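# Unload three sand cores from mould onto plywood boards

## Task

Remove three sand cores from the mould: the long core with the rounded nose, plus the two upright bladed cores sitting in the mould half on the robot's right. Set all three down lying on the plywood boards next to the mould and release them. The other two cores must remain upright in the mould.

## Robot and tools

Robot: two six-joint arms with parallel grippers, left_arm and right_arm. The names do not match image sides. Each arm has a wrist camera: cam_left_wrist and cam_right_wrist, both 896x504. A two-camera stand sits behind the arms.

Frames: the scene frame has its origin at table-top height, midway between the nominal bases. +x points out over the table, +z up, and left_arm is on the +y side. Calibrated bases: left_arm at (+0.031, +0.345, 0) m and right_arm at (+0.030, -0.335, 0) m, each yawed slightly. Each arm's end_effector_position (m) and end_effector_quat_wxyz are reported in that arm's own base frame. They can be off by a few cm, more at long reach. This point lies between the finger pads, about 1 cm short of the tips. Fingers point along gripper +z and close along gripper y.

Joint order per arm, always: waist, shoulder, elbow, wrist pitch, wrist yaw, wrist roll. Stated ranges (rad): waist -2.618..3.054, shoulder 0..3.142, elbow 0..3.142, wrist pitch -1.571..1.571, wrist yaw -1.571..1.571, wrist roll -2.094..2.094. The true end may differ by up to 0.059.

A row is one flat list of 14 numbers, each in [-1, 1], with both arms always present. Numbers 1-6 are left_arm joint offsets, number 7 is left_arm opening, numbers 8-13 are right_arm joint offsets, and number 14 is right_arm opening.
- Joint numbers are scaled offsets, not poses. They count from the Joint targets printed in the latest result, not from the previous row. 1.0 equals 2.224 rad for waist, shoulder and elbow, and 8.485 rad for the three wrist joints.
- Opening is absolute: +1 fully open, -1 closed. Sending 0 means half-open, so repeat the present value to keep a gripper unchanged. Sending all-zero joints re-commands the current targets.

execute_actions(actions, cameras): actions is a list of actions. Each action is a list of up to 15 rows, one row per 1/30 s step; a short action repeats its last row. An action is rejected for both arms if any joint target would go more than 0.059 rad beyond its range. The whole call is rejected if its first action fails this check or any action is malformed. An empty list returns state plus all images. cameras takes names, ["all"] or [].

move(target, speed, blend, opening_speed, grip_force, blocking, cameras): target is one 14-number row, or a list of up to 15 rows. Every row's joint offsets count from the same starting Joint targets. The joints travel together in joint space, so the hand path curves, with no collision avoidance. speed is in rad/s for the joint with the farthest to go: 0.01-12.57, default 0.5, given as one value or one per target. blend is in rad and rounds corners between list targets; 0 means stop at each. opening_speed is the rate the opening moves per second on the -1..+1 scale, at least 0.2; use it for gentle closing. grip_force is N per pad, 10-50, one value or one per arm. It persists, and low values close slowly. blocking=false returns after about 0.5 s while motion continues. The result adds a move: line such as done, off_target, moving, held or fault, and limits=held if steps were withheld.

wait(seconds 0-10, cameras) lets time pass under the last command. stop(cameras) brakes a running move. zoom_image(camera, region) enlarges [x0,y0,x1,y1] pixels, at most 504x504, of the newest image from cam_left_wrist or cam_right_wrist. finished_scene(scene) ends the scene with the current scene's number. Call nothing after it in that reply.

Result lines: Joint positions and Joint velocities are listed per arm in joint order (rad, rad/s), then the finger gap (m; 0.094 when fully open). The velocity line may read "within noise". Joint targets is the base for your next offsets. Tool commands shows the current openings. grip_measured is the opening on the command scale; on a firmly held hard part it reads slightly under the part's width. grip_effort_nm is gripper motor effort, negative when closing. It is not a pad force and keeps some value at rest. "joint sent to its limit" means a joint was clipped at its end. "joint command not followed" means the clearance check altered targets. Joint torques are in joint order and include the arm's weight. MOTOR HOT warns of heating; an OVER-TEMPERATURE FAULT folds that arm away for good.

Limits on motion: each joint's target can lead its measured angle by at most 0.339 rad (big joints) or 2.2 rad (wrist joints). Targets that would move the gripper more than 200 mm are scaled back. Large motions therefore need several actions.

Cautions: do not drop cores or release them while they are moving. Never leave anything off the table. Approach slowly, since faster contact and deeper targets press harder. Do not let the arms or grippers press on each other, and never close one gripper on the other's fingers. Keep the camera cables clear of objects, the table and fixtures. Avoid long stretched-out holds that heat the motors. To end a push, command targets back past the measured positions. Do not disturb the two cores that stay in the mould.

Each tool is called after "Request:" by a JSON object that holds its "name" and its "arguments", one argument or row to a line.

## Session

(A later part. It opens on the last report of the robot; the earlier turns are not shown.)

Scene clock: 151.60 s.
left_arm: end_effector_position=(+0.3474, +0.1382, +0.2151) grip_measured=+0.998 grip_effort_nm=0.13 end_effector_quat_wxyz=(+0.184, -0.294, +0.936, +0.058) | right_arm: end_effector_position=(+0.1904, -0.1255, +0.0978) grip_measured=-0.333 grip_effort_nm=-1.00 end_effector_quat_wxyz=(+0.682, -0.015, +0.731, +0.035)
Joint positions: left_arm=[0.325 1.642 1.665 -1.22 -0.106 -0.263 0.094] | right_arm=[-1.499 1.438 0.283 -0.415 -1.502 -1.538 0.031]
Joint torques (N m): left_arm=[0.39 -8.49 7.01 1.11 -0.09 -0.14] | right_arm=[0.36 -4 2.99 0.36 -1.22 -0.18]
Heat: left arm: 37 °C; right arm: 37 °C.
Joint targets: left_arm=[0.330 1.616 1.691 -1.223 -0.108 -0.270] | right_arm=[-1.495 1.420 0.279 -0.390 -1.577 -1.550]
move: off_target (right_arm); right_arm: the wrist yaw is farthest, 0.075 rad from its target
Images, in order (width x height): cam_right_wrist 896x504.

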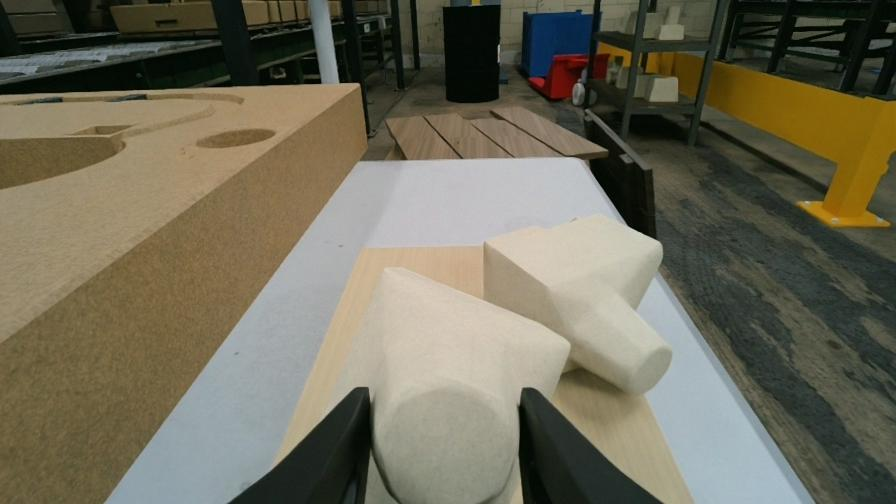

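Request:
{"name": "move", "arguments": {
  "target": [0,0,0.02,0,0,0,1,0.0135,0.045,-0.018,0.017,0,0,-0.5],
  "speed": 0.2,
  "cameras": ["cam_right_wrist"]
}}

Request:
{"name": "move", "arguments": {
  "target": [0,0,0.02,0,0,0,1,0,0.036,0,0.0094,0,0,-0.5],
  "speed": 0.2,
  "cameras": ["cam_right_wrist"]
}}

Scene clock: 159.60 s.
left_arm: end_effector_position=(+0.3541, +0.1404, +0.2301) grip_measured=+0.998 grip_effort_nm=0.13 end_effector_quat_wxyz=(+0.205, -0.293, +0.932, +0.058) | right_arm: end_effector_position=(+0.1937, -0.1206, +0.0893) grip_measured=-0.333 grip_effort_nm=-1.00 end_effector_quat_wxyz=(+0.692, -0.037, +0.720, +0.030)
Joint positions: left_arm=[0.325 1.642 1.71 -1.221 -0.106 -0.263 0.094] | right_arm=[-1.475 1.513 0.248 -0.266 -1.531 -1.538 0.031]
Joint torques (N m): left_arm=[0.49 -8.47 7.09 1.2 -0.07 -0.15] | right_arm=[0.91 -2.17 2.22 0.35 -0.94 -0.18]
Heat: left arm: 37 °C; right arm: 36 °C.
Joint targets: left_arm=[0.330 1.616 1.735 -1.223 -0.108 -0.270] | right_arm=[-1.465 1.520 0.239 -0.246 -1.577 -1.550]
move: off_target (right_arm); right_arm: the wrist yaw is farthest, 0.046 rad from its target
Images, in order (width x height): cam_right_wrist 896x504.

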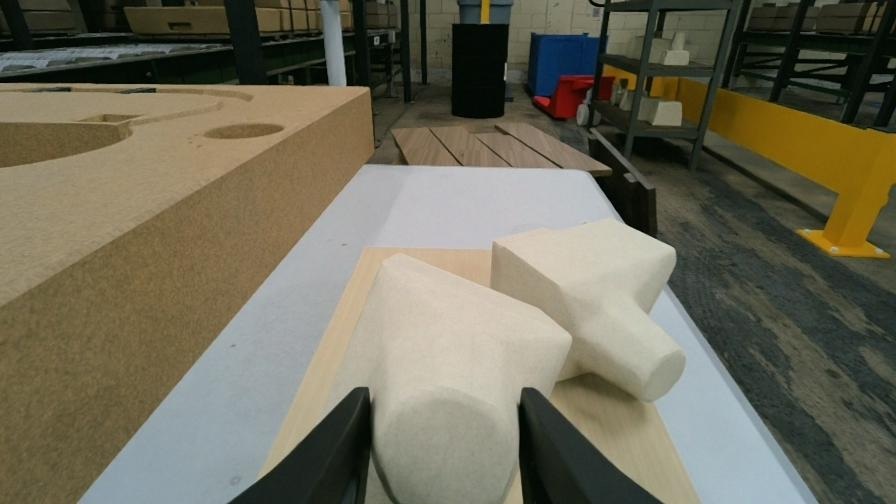

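Scene clock: 160.60 s.
left_arm: end_effector_position=(+0.3601, +0.1424, +0.2455) grip_measured=+0.998 grip_effort_nm=0.13 end_effector_quat_wxyz=(+0.227, -0.293, +0.927, +0.059) | right_arm: end_effector_position=(+0.1941, -0.1234, +0.0819) grip_measured=-0.333 grip_effort_nm=-1.00 end_effector_quat_wxyz=(+0.696, -0.035, +0.716, +0.033)
Joint positions: left_arm=[0.325 1.642 1.755 -1.221 -0.106 -0.263 0.094] | right_arm=[-1.474 1.593 0.248 -0.192 -1.542 -1.538 0.031]
Joint torques (N m): left_arm=[0.44 -8.43 7.01 1.27 -0.07 -0.15] | right_arm=[0.85 -2.41 1.85 0.4 -0.84 -0.18]
Heat: left arm: 37 °C; right arm: 36 °C.
Joint targets: left_arm=[0.330 1.616 1.779 -1.223 -0.108 -0.270] | right_arm=[-1.465 1.600 0.239 -0.166 -1.577 -1.550]
move: done
Images, in order (width x height): cam_right_wrist 896x504.

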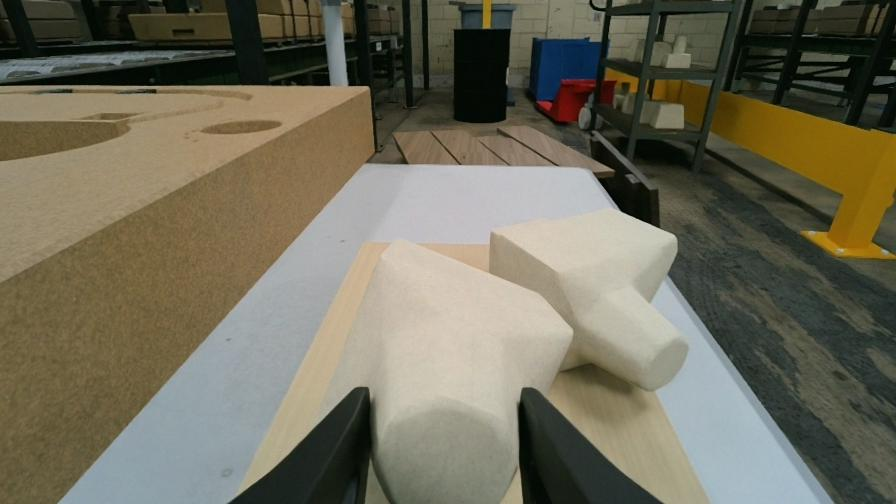

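Request:
{"name": "move", "arguments": {
  "target": [0,0,0,0,0,0,1,0.005,0.036,0,0.0094,0,0,-0.5],
  "speed": 0.15,
  "cameras": ["cam_right_wrist"]
}}

Request:
{"name": "move", "arguments": {
  "target": [0,0,0,0,0,0,1,0,0.036,0,0.0094,0,0,-0.5],
  "speed": 0.15,
  "cameras": ["cam_right_wrist"]
}}

Request:
{"name": "move", "arguments": {
  "target": [0,0,0,0,0,0,1,0,0.03,0,0.008,0,0,-0.5],
  "speed": 0.15,
  "cameras": ["cam_right_wrist"]
}}

Scene clock: 165.47 s.
left_arm: end_effector_position=(+0.3601, +0.1424, +0.2455) grip_measured=+0.998 grip_effort_nm=0.13 end_effector_quat_wxyz=(+0.227, -0.293, +0.927, +0.059) | right_arm: end_effector_position=(+0.1959, -0.1240, +0.0743) grip_measured=-0.334 grip_effort_nm=-1.00 end_effector_quat_wxyz=(+0.700, -0.040, +0.713, +0.036)
Joint positions: left_arm=[0.325 1.642 1.755 -1.221 -0.106 -0.263 0.094] | right_arm=[-1.462 1.671 0.248 -0.11 -1.552 -1.538 0.031]
Joint torques (N m): left_arm=[0.44 -8.35 7.08 1.28 -0.05 -0.17] | right_arm=[0.75 -2.59 1.48 0.37 -0.74 -0.18]
Heat: left arm: 37 °C; right arm: 35 °C.
Joint targets: left_arm=[0.330 1.616 1.779 -1.223 -0.108 -0.270] | right_arm=[-1.454 1.680 0.239 -0.086 -1.577 -1.550]
move: done
Images, in order (width x height): cam_right_wrist 896x504.

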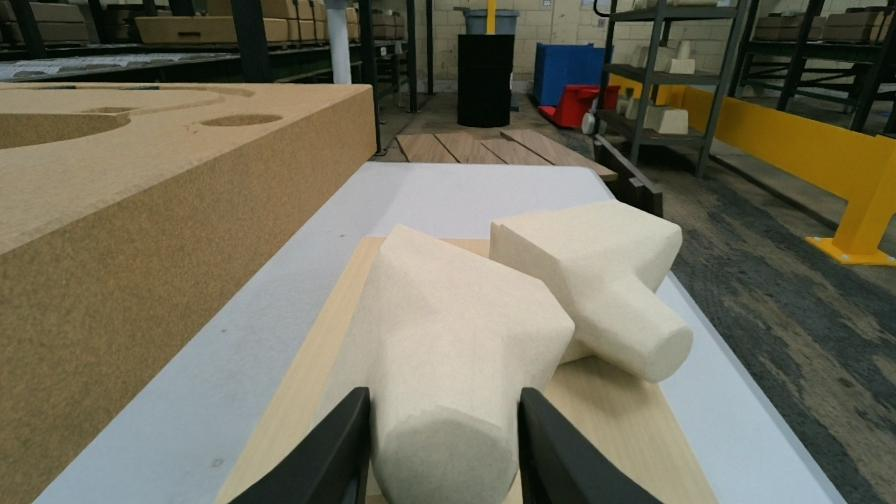

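Scene clock: 166.40 s.
left_arm: end_effector_position=(+0.3601, +0.1424, +0.2455) grip_measured=+0.998 grip_effort_nm=0.13 end_effector_quat_wxyz=(+0.227, -0.293, +0.927, +0.059) | right_arm: end_effector_position=(+0.1961, -0.1254, +0.0663) grip_measured=-0.334 grip_effort_nm=-1.00 end_effector_quat_wxyz=(+0.703, -0.038, +0.709, +0.038)
Joint positions: left_arm=[0.325 1.642 1.755 -1.221 -0.106 -0.263 0.094] | right_arm=[-1.462 1.751 0.248 -0.036 -1.562 -1.538 0.031]
Joint torques (N m): left_arm=[0.39 -8.39 6.97 1.29 -0.06 -0.14] | right_arm=[0.75 -2.84 1.13 0.47 -0.63 -0.18]
Heat: left arm: 37 °C; right arm: 35 °C.
Joint targets: left_arm=[0.330 1.616 1.779 -1.223 -0.108 -0.270] | right_arm=[-1.454 1.760 0.239 -0.006 -1.577 -1.550]
move: done
Images, in order (width x height): cam_right_wrist 896x504.

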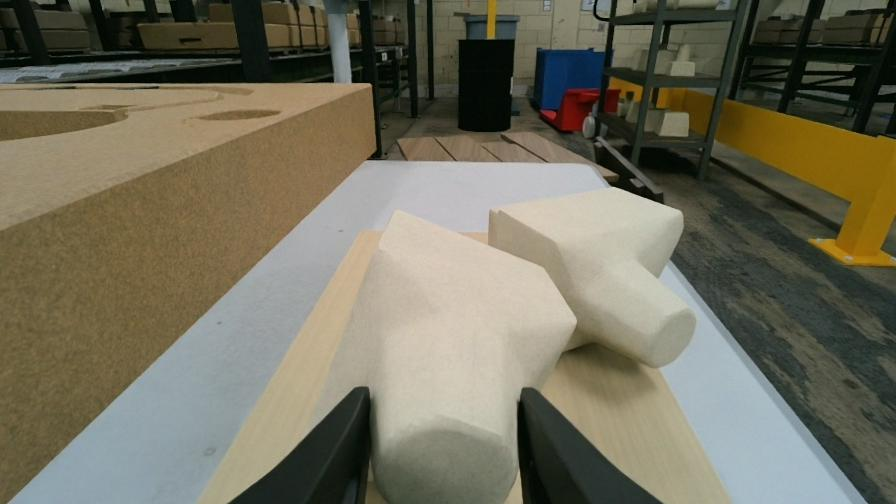

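Scene clock: 167.23 s.
left_arm: end_effector_position=(+0.3601, +0.1424, +0.2455) grip_measured=+0.998 grip_effort_nm=0.12 end_effector_quat_wxyz=(+0.227, -0.293, +0.927, +0.059) | right_arm: end_effector_position=(+0.1962, -0.1259, +0.0595) grip_measured=-0.335 grip_effort_nm=-1.00 end_effector_quat_wxyz=(+0.705, -0.033, +0.707, +0.044)
Joint positions: left_arm=[0.325 1.642 1.755 -1.221 -0.106 -0.263 0.094] | right_arm=[-1.462 1.817 0.248 0.024 -1.57 -1.529 0.031]
Joint torques (N m): left_arm=[0.51 -8.38 7.04 1.28 -0.04 -0.15] | right_arm=[0.75 -3 0.79 0.53 -0.56 -0.27]
Heat: left arm: 37 °C; right arm: 35 °C.
Joint targets: left_arm=[0.330 1.616 1.779 -1.223 -0.108 -0.270] | right_arm=[-1.454 1.827 0.239 0.062 -1.577 -1.550]
move: off_target (right_arm); right_arm: the wrist pitch is farthest, 0.038 rad from its target
Images, in order (width x height): cam_right_wrist 896x504.

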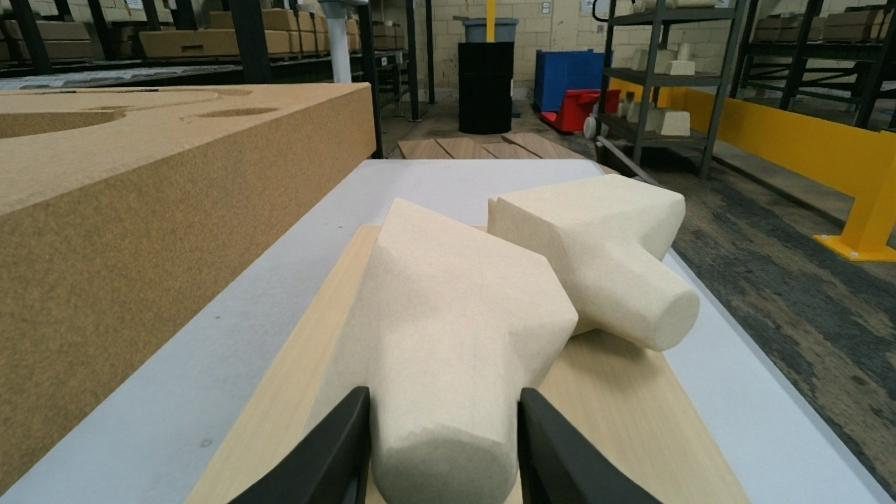

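Request:
{"name": "move", "arguments": {
  "target": [
    [0,0,0,0,0,0,1,0,0.012,0,0.003,0,0,-0.5],
    [0,0,0,0,0,0,1,0,0.010,0,0.001,0,0,0.2]
  ],
  "speed": 0.15,
  "opening_speed": 0.3,
  "cameras": ["cam_right_wrist"]
}}

Scene clock: 173.63 s.
left_arm: end_effector_position=(+0.3601, +0.1424, +0.2455) grip_measured=+0.998 grip_effort_nm=0.13 end_effector_quat_wxyz=(+0.227, -0.293, +0.927, +0.059) | right_arm: end_effector_position=(+0.1962, -0.1268, +0.0524) grip_measured=+0.197 grip_effort_nm=0.18 end_effector_quat_wxyz=(+0.699, -0.041, +0.714, +0.035)
Joint positions: left_arm=[0.325 1.642 1.755 -1.221 -0.106 -0.263 0.094] | right_arm=[-1.462 1.843 0.248 0.057 -1.549 -1.545 0.056]
Joint torques (N m): left_arm=[0.51 -8.42 7.05 1.29 -0.04 -0.11] | right_arm=[0.73 -3.4 0.64 0.29 -0.76 -0.11]
Heat: left arm: 37 °C; right arm: 35 °C.
Joint targets: left_arm=[0.330 1.616 1.779 -1.223 -0.108 -0.270] | right_arm=[-1.454 1.849 0.239 0.070 -1.577 -1.550]
move: done
Images, in order (width x height): cam_right_wrist 896x504.

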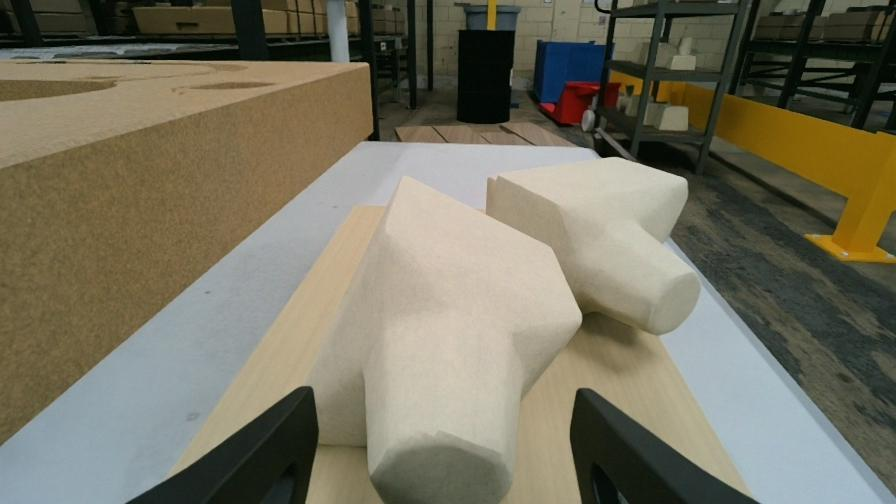

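Request:
{"name": "move", "arguments": {
  "target": [0,0,0,0,0,0,1,0,-0.16,0,-0.042,0,0,0.3],
  "speed": 0.5,
  "cameras": ["cam_right_wrist"]
}}

Scene clock: 176.93 s.
left_arm: end_effector_position=(+0.3601, +0.1424, +0.2455) grip_measured=+0.998 grip_effort_nm=0.13 end_effector_quat_wxyz=(+0.227, -0.293, +0.927, +0.059) | right_arm: end_effector_position=(+0.1953, -0.1182, +0.0928) grip_measured=+0.297 grip_effort_nm=0.18 end_effector_quat_wxyz=(+0.698, -0.047, +0.714, +0.029)
Joint positions: left_arm=[0.325 1.642 1.755 -1.221 -0.106 -0.263 0.094] | right_arm=[-1.462 1.507 0.248 -0.266 -1.546 -1.548 0.061]
Joint torques (N m): left_arm=[0.5 -8.44 7.05 1.27 -0.06 -0.14] | right_arm=[0.75 -3.78 2.24 0 -0.79 -0.07]
Heat: left arm: 37 °C; right arm: 34 °C.
Joint targets: left_arm=[0.330 1.616 1.779 -1.223 -0.108 -0.270] | right_arm=[-1.454 1.493 0.239 -0.286 -1.577 -1.550]
move: done
Images, in order (width x height): cam_right_wrist 896x504.

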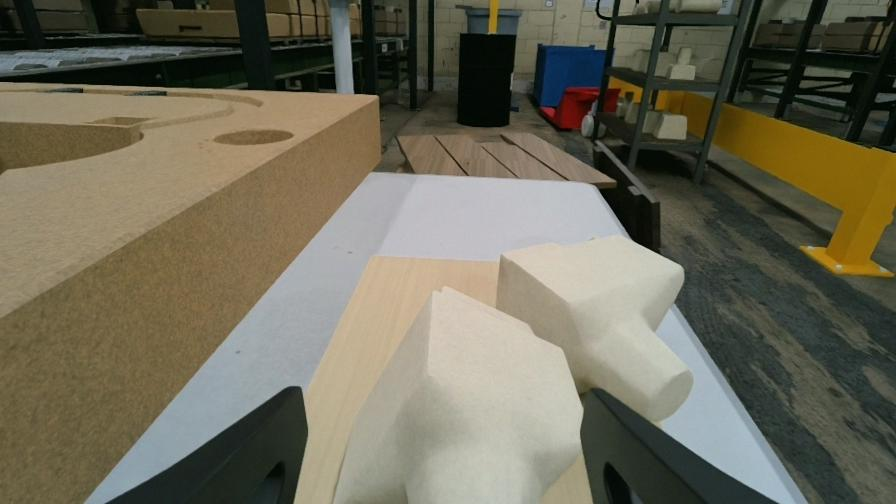

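Request:
{"name": "move", "arguments": {
  "target": [
    [0,0,0,0,0,0,1,0,-0.04,0.15,-0.05,0,0,0.3],
    [0,0,0,0,0,0,1,0.1,0.15,0.78,-0.1,0.186,0.183,1]
  ],
  "speed": 0.9,
  "cameras": ["cam_right_wrist"]
}}

Scene clock: 183.63 s.
left_arm: end_effector_position=(+0.3601, +0.1424, +0.2455) grip_measured=+0.998 grip_effort_nm=0.12 end_effector_quat_wxyz=(+0.227, -0.293, +0.927, +0.059) | right_arm: end_effector_position=(+0.1512, -0.4303, +0.2556) grip_measured=+0.997 grip_effort_nm=0.19 end_effector_quat_wxyz=(+0.233, +0.554, +0.782, -0.163)
Joint positions: left_arm=[0.325 1.642 1.755 -1.221 -0.106 -0.263 0.094] | right_arm=[-1.237 1.817 1.946 -1.123 -0.006 -0.004 0.094]
Joint torques (N m): left_arm=[0.46 -8.31 6.99 1.29 -0.06 -0.16] | right_arm=[0.5 -6.99 7.76 0.87 0.07 0.02]
Heat: left arm: 37 °C; right arm: 34 °C.
Joint targets: left_arm=[0.330 1.616 1.779 -1.223 -0.108 -0.270] | right_arm=[-1.231 1.827 1.974 -1.135 0.001 0.002]
move: done
Images, in order (width x height): cam_right_wrist 896x504.

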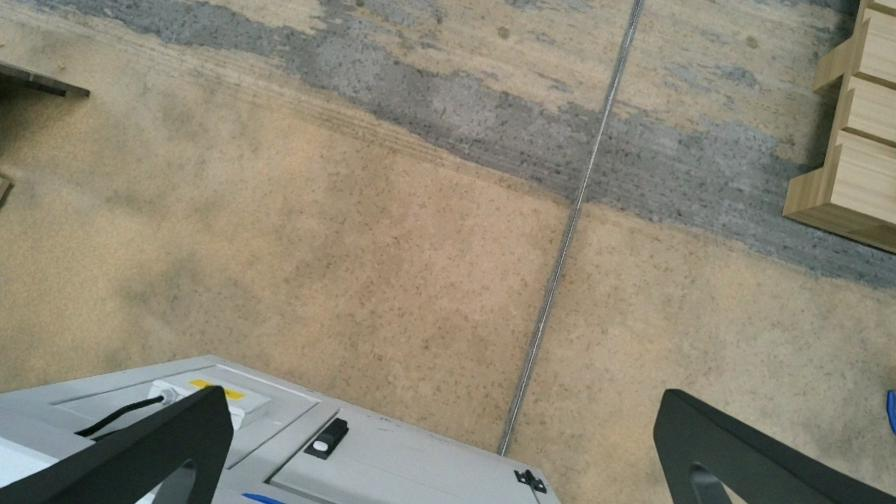

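Swing waist toward the board to check.

Request:
{"name": "move", "arguments": {
  "target": [0,0,0,0,0,0,1,0.4,0,0,0,0,0,1],
  "speed": 1,
  "cameras": ["cam_right_wrist"]
}}

Scene clock: 186.73 s.
left_arm: end_effector_position=(+0.3601, +0.1424, +0.2455) grip_measured=+0.998 grip_effort_nm=0.13 end_effector_quat_wxyz=(+0.227, -0.293, +0.927, +0.059) | right_arm: end_effector_position=(+0.4316, -0.1488, +0.2544) grip_measured=+0.997 grip_effort_nm=0.18 end_effector_quat_wxyz=(+0.279, +0.159, +0.946, -0.046)
Joint positions: left_arm=[0.325 1.642 1.755 -1.221 -0.106 -0.263 0.094] | right_arm=[-0.336 1.82 1.946 -1.123 -0.004 -0.002 0.094]
Joint torques (N m): left_arm=[0.46 -8.29 6.99 1.28 -0.07 -0.14] | right_arm=[-0.57 -7.27 7.76 0.86 0.04 0.01]
Heat: left arm: 37 °C; right arm: 34 °C.
Joint targets: left_arm=[0.330 1.616 1.779 -1.223 -0.108 -0.270] | right_arm=[-0.342 1.827 1.974 -1.135 0.001 0.002]
move: done
Images, in order (width x height): cam_right_wrist 896x504.

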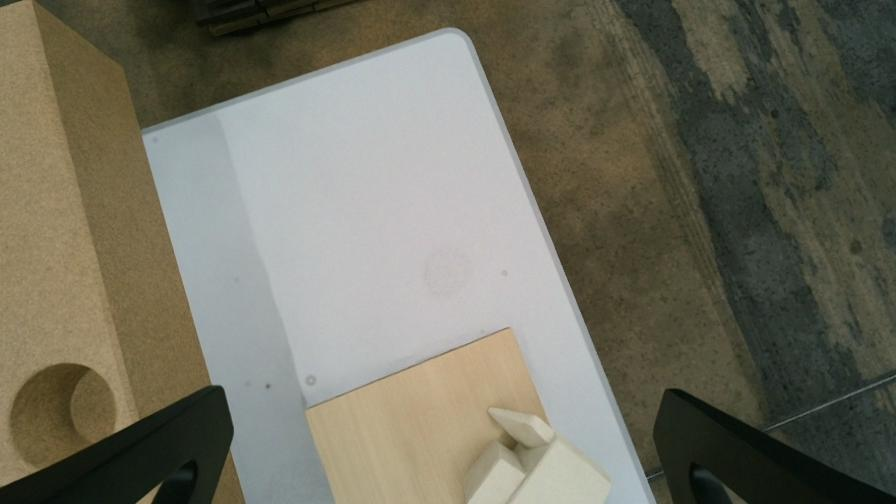

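Request:
{"name": "move", "arguments": {
  "target": [0,0,0,0,0,0,1,0,-0.1,0,-0.05,0,0,1],
  "speed": 1,
  "cameras": ["cam_right_wrist"]
}}

Scene clock: 189.97 s.
left_arm: end_effector_position=(+0.3601, +0.1424, +0.2455) grip_measured=+0.998 grip_effort_nm=0.13 end_effector_quat_wxyz=(+0.227, -0.293, +0.927, +0.059) | right_arm: end_effector_position=(+0.3129, -0.1074, +0.2907) grip_measured=+0.997 grip_effort_nm=0.18 end_effector_quat_wxyz=(+0.186, +0.163, +0.969, -0.030)
Joint positions: left_arm=[0.325 1.642 1.755 -1.221 -0.106 -0.263 0.094] | right_arm=[-0.336 1.605 1.958 -1.545 -0.004 -0.002 0.094]
Joint torques (N m): left_arm=[0.46 -8.36 7.02 1.29 -0.05 -0.15] | right_arm=[-0.51 -5.3 5.93 0.57 0.04 0.01]
Heat: left arm: 37 °C; right arm: 35 °C.
Joint targets: left_arm=[0.330 1.616 1.779 -1.223 -0.108 -0.270] | right_arm=[-0.342 1.604 1.974 -1.559 0.001 0.002]
move: done
Images, in order (width x height): cam_right_wrist 896x504.

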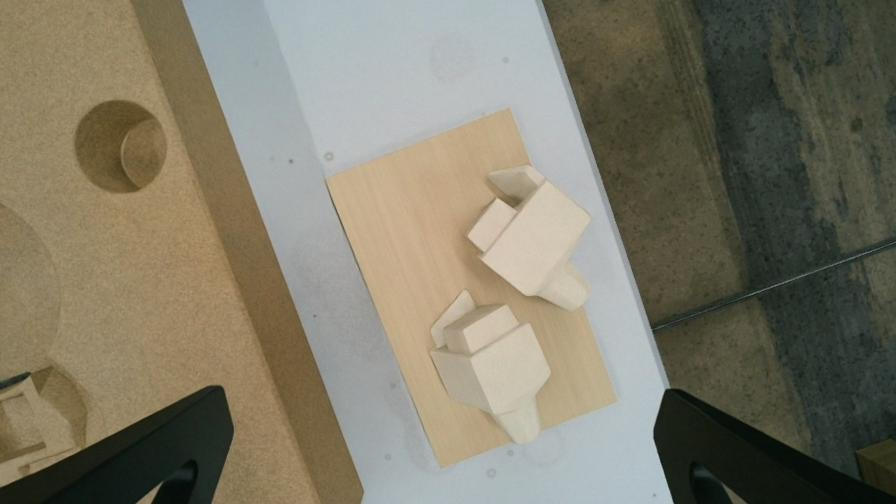

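Request:
{"name": "zoom_image", "arguments": {
  "camera": "cam_right_wrist",
  "region": [400, 130, 660, 460]
}}

Scaled by 1.527.

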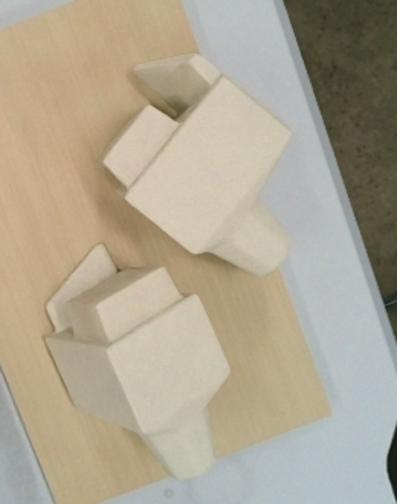

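Request:
{"name": "finished_scene", "arguments": {
  "scene": 2
}}

The scene is finished: the task was done.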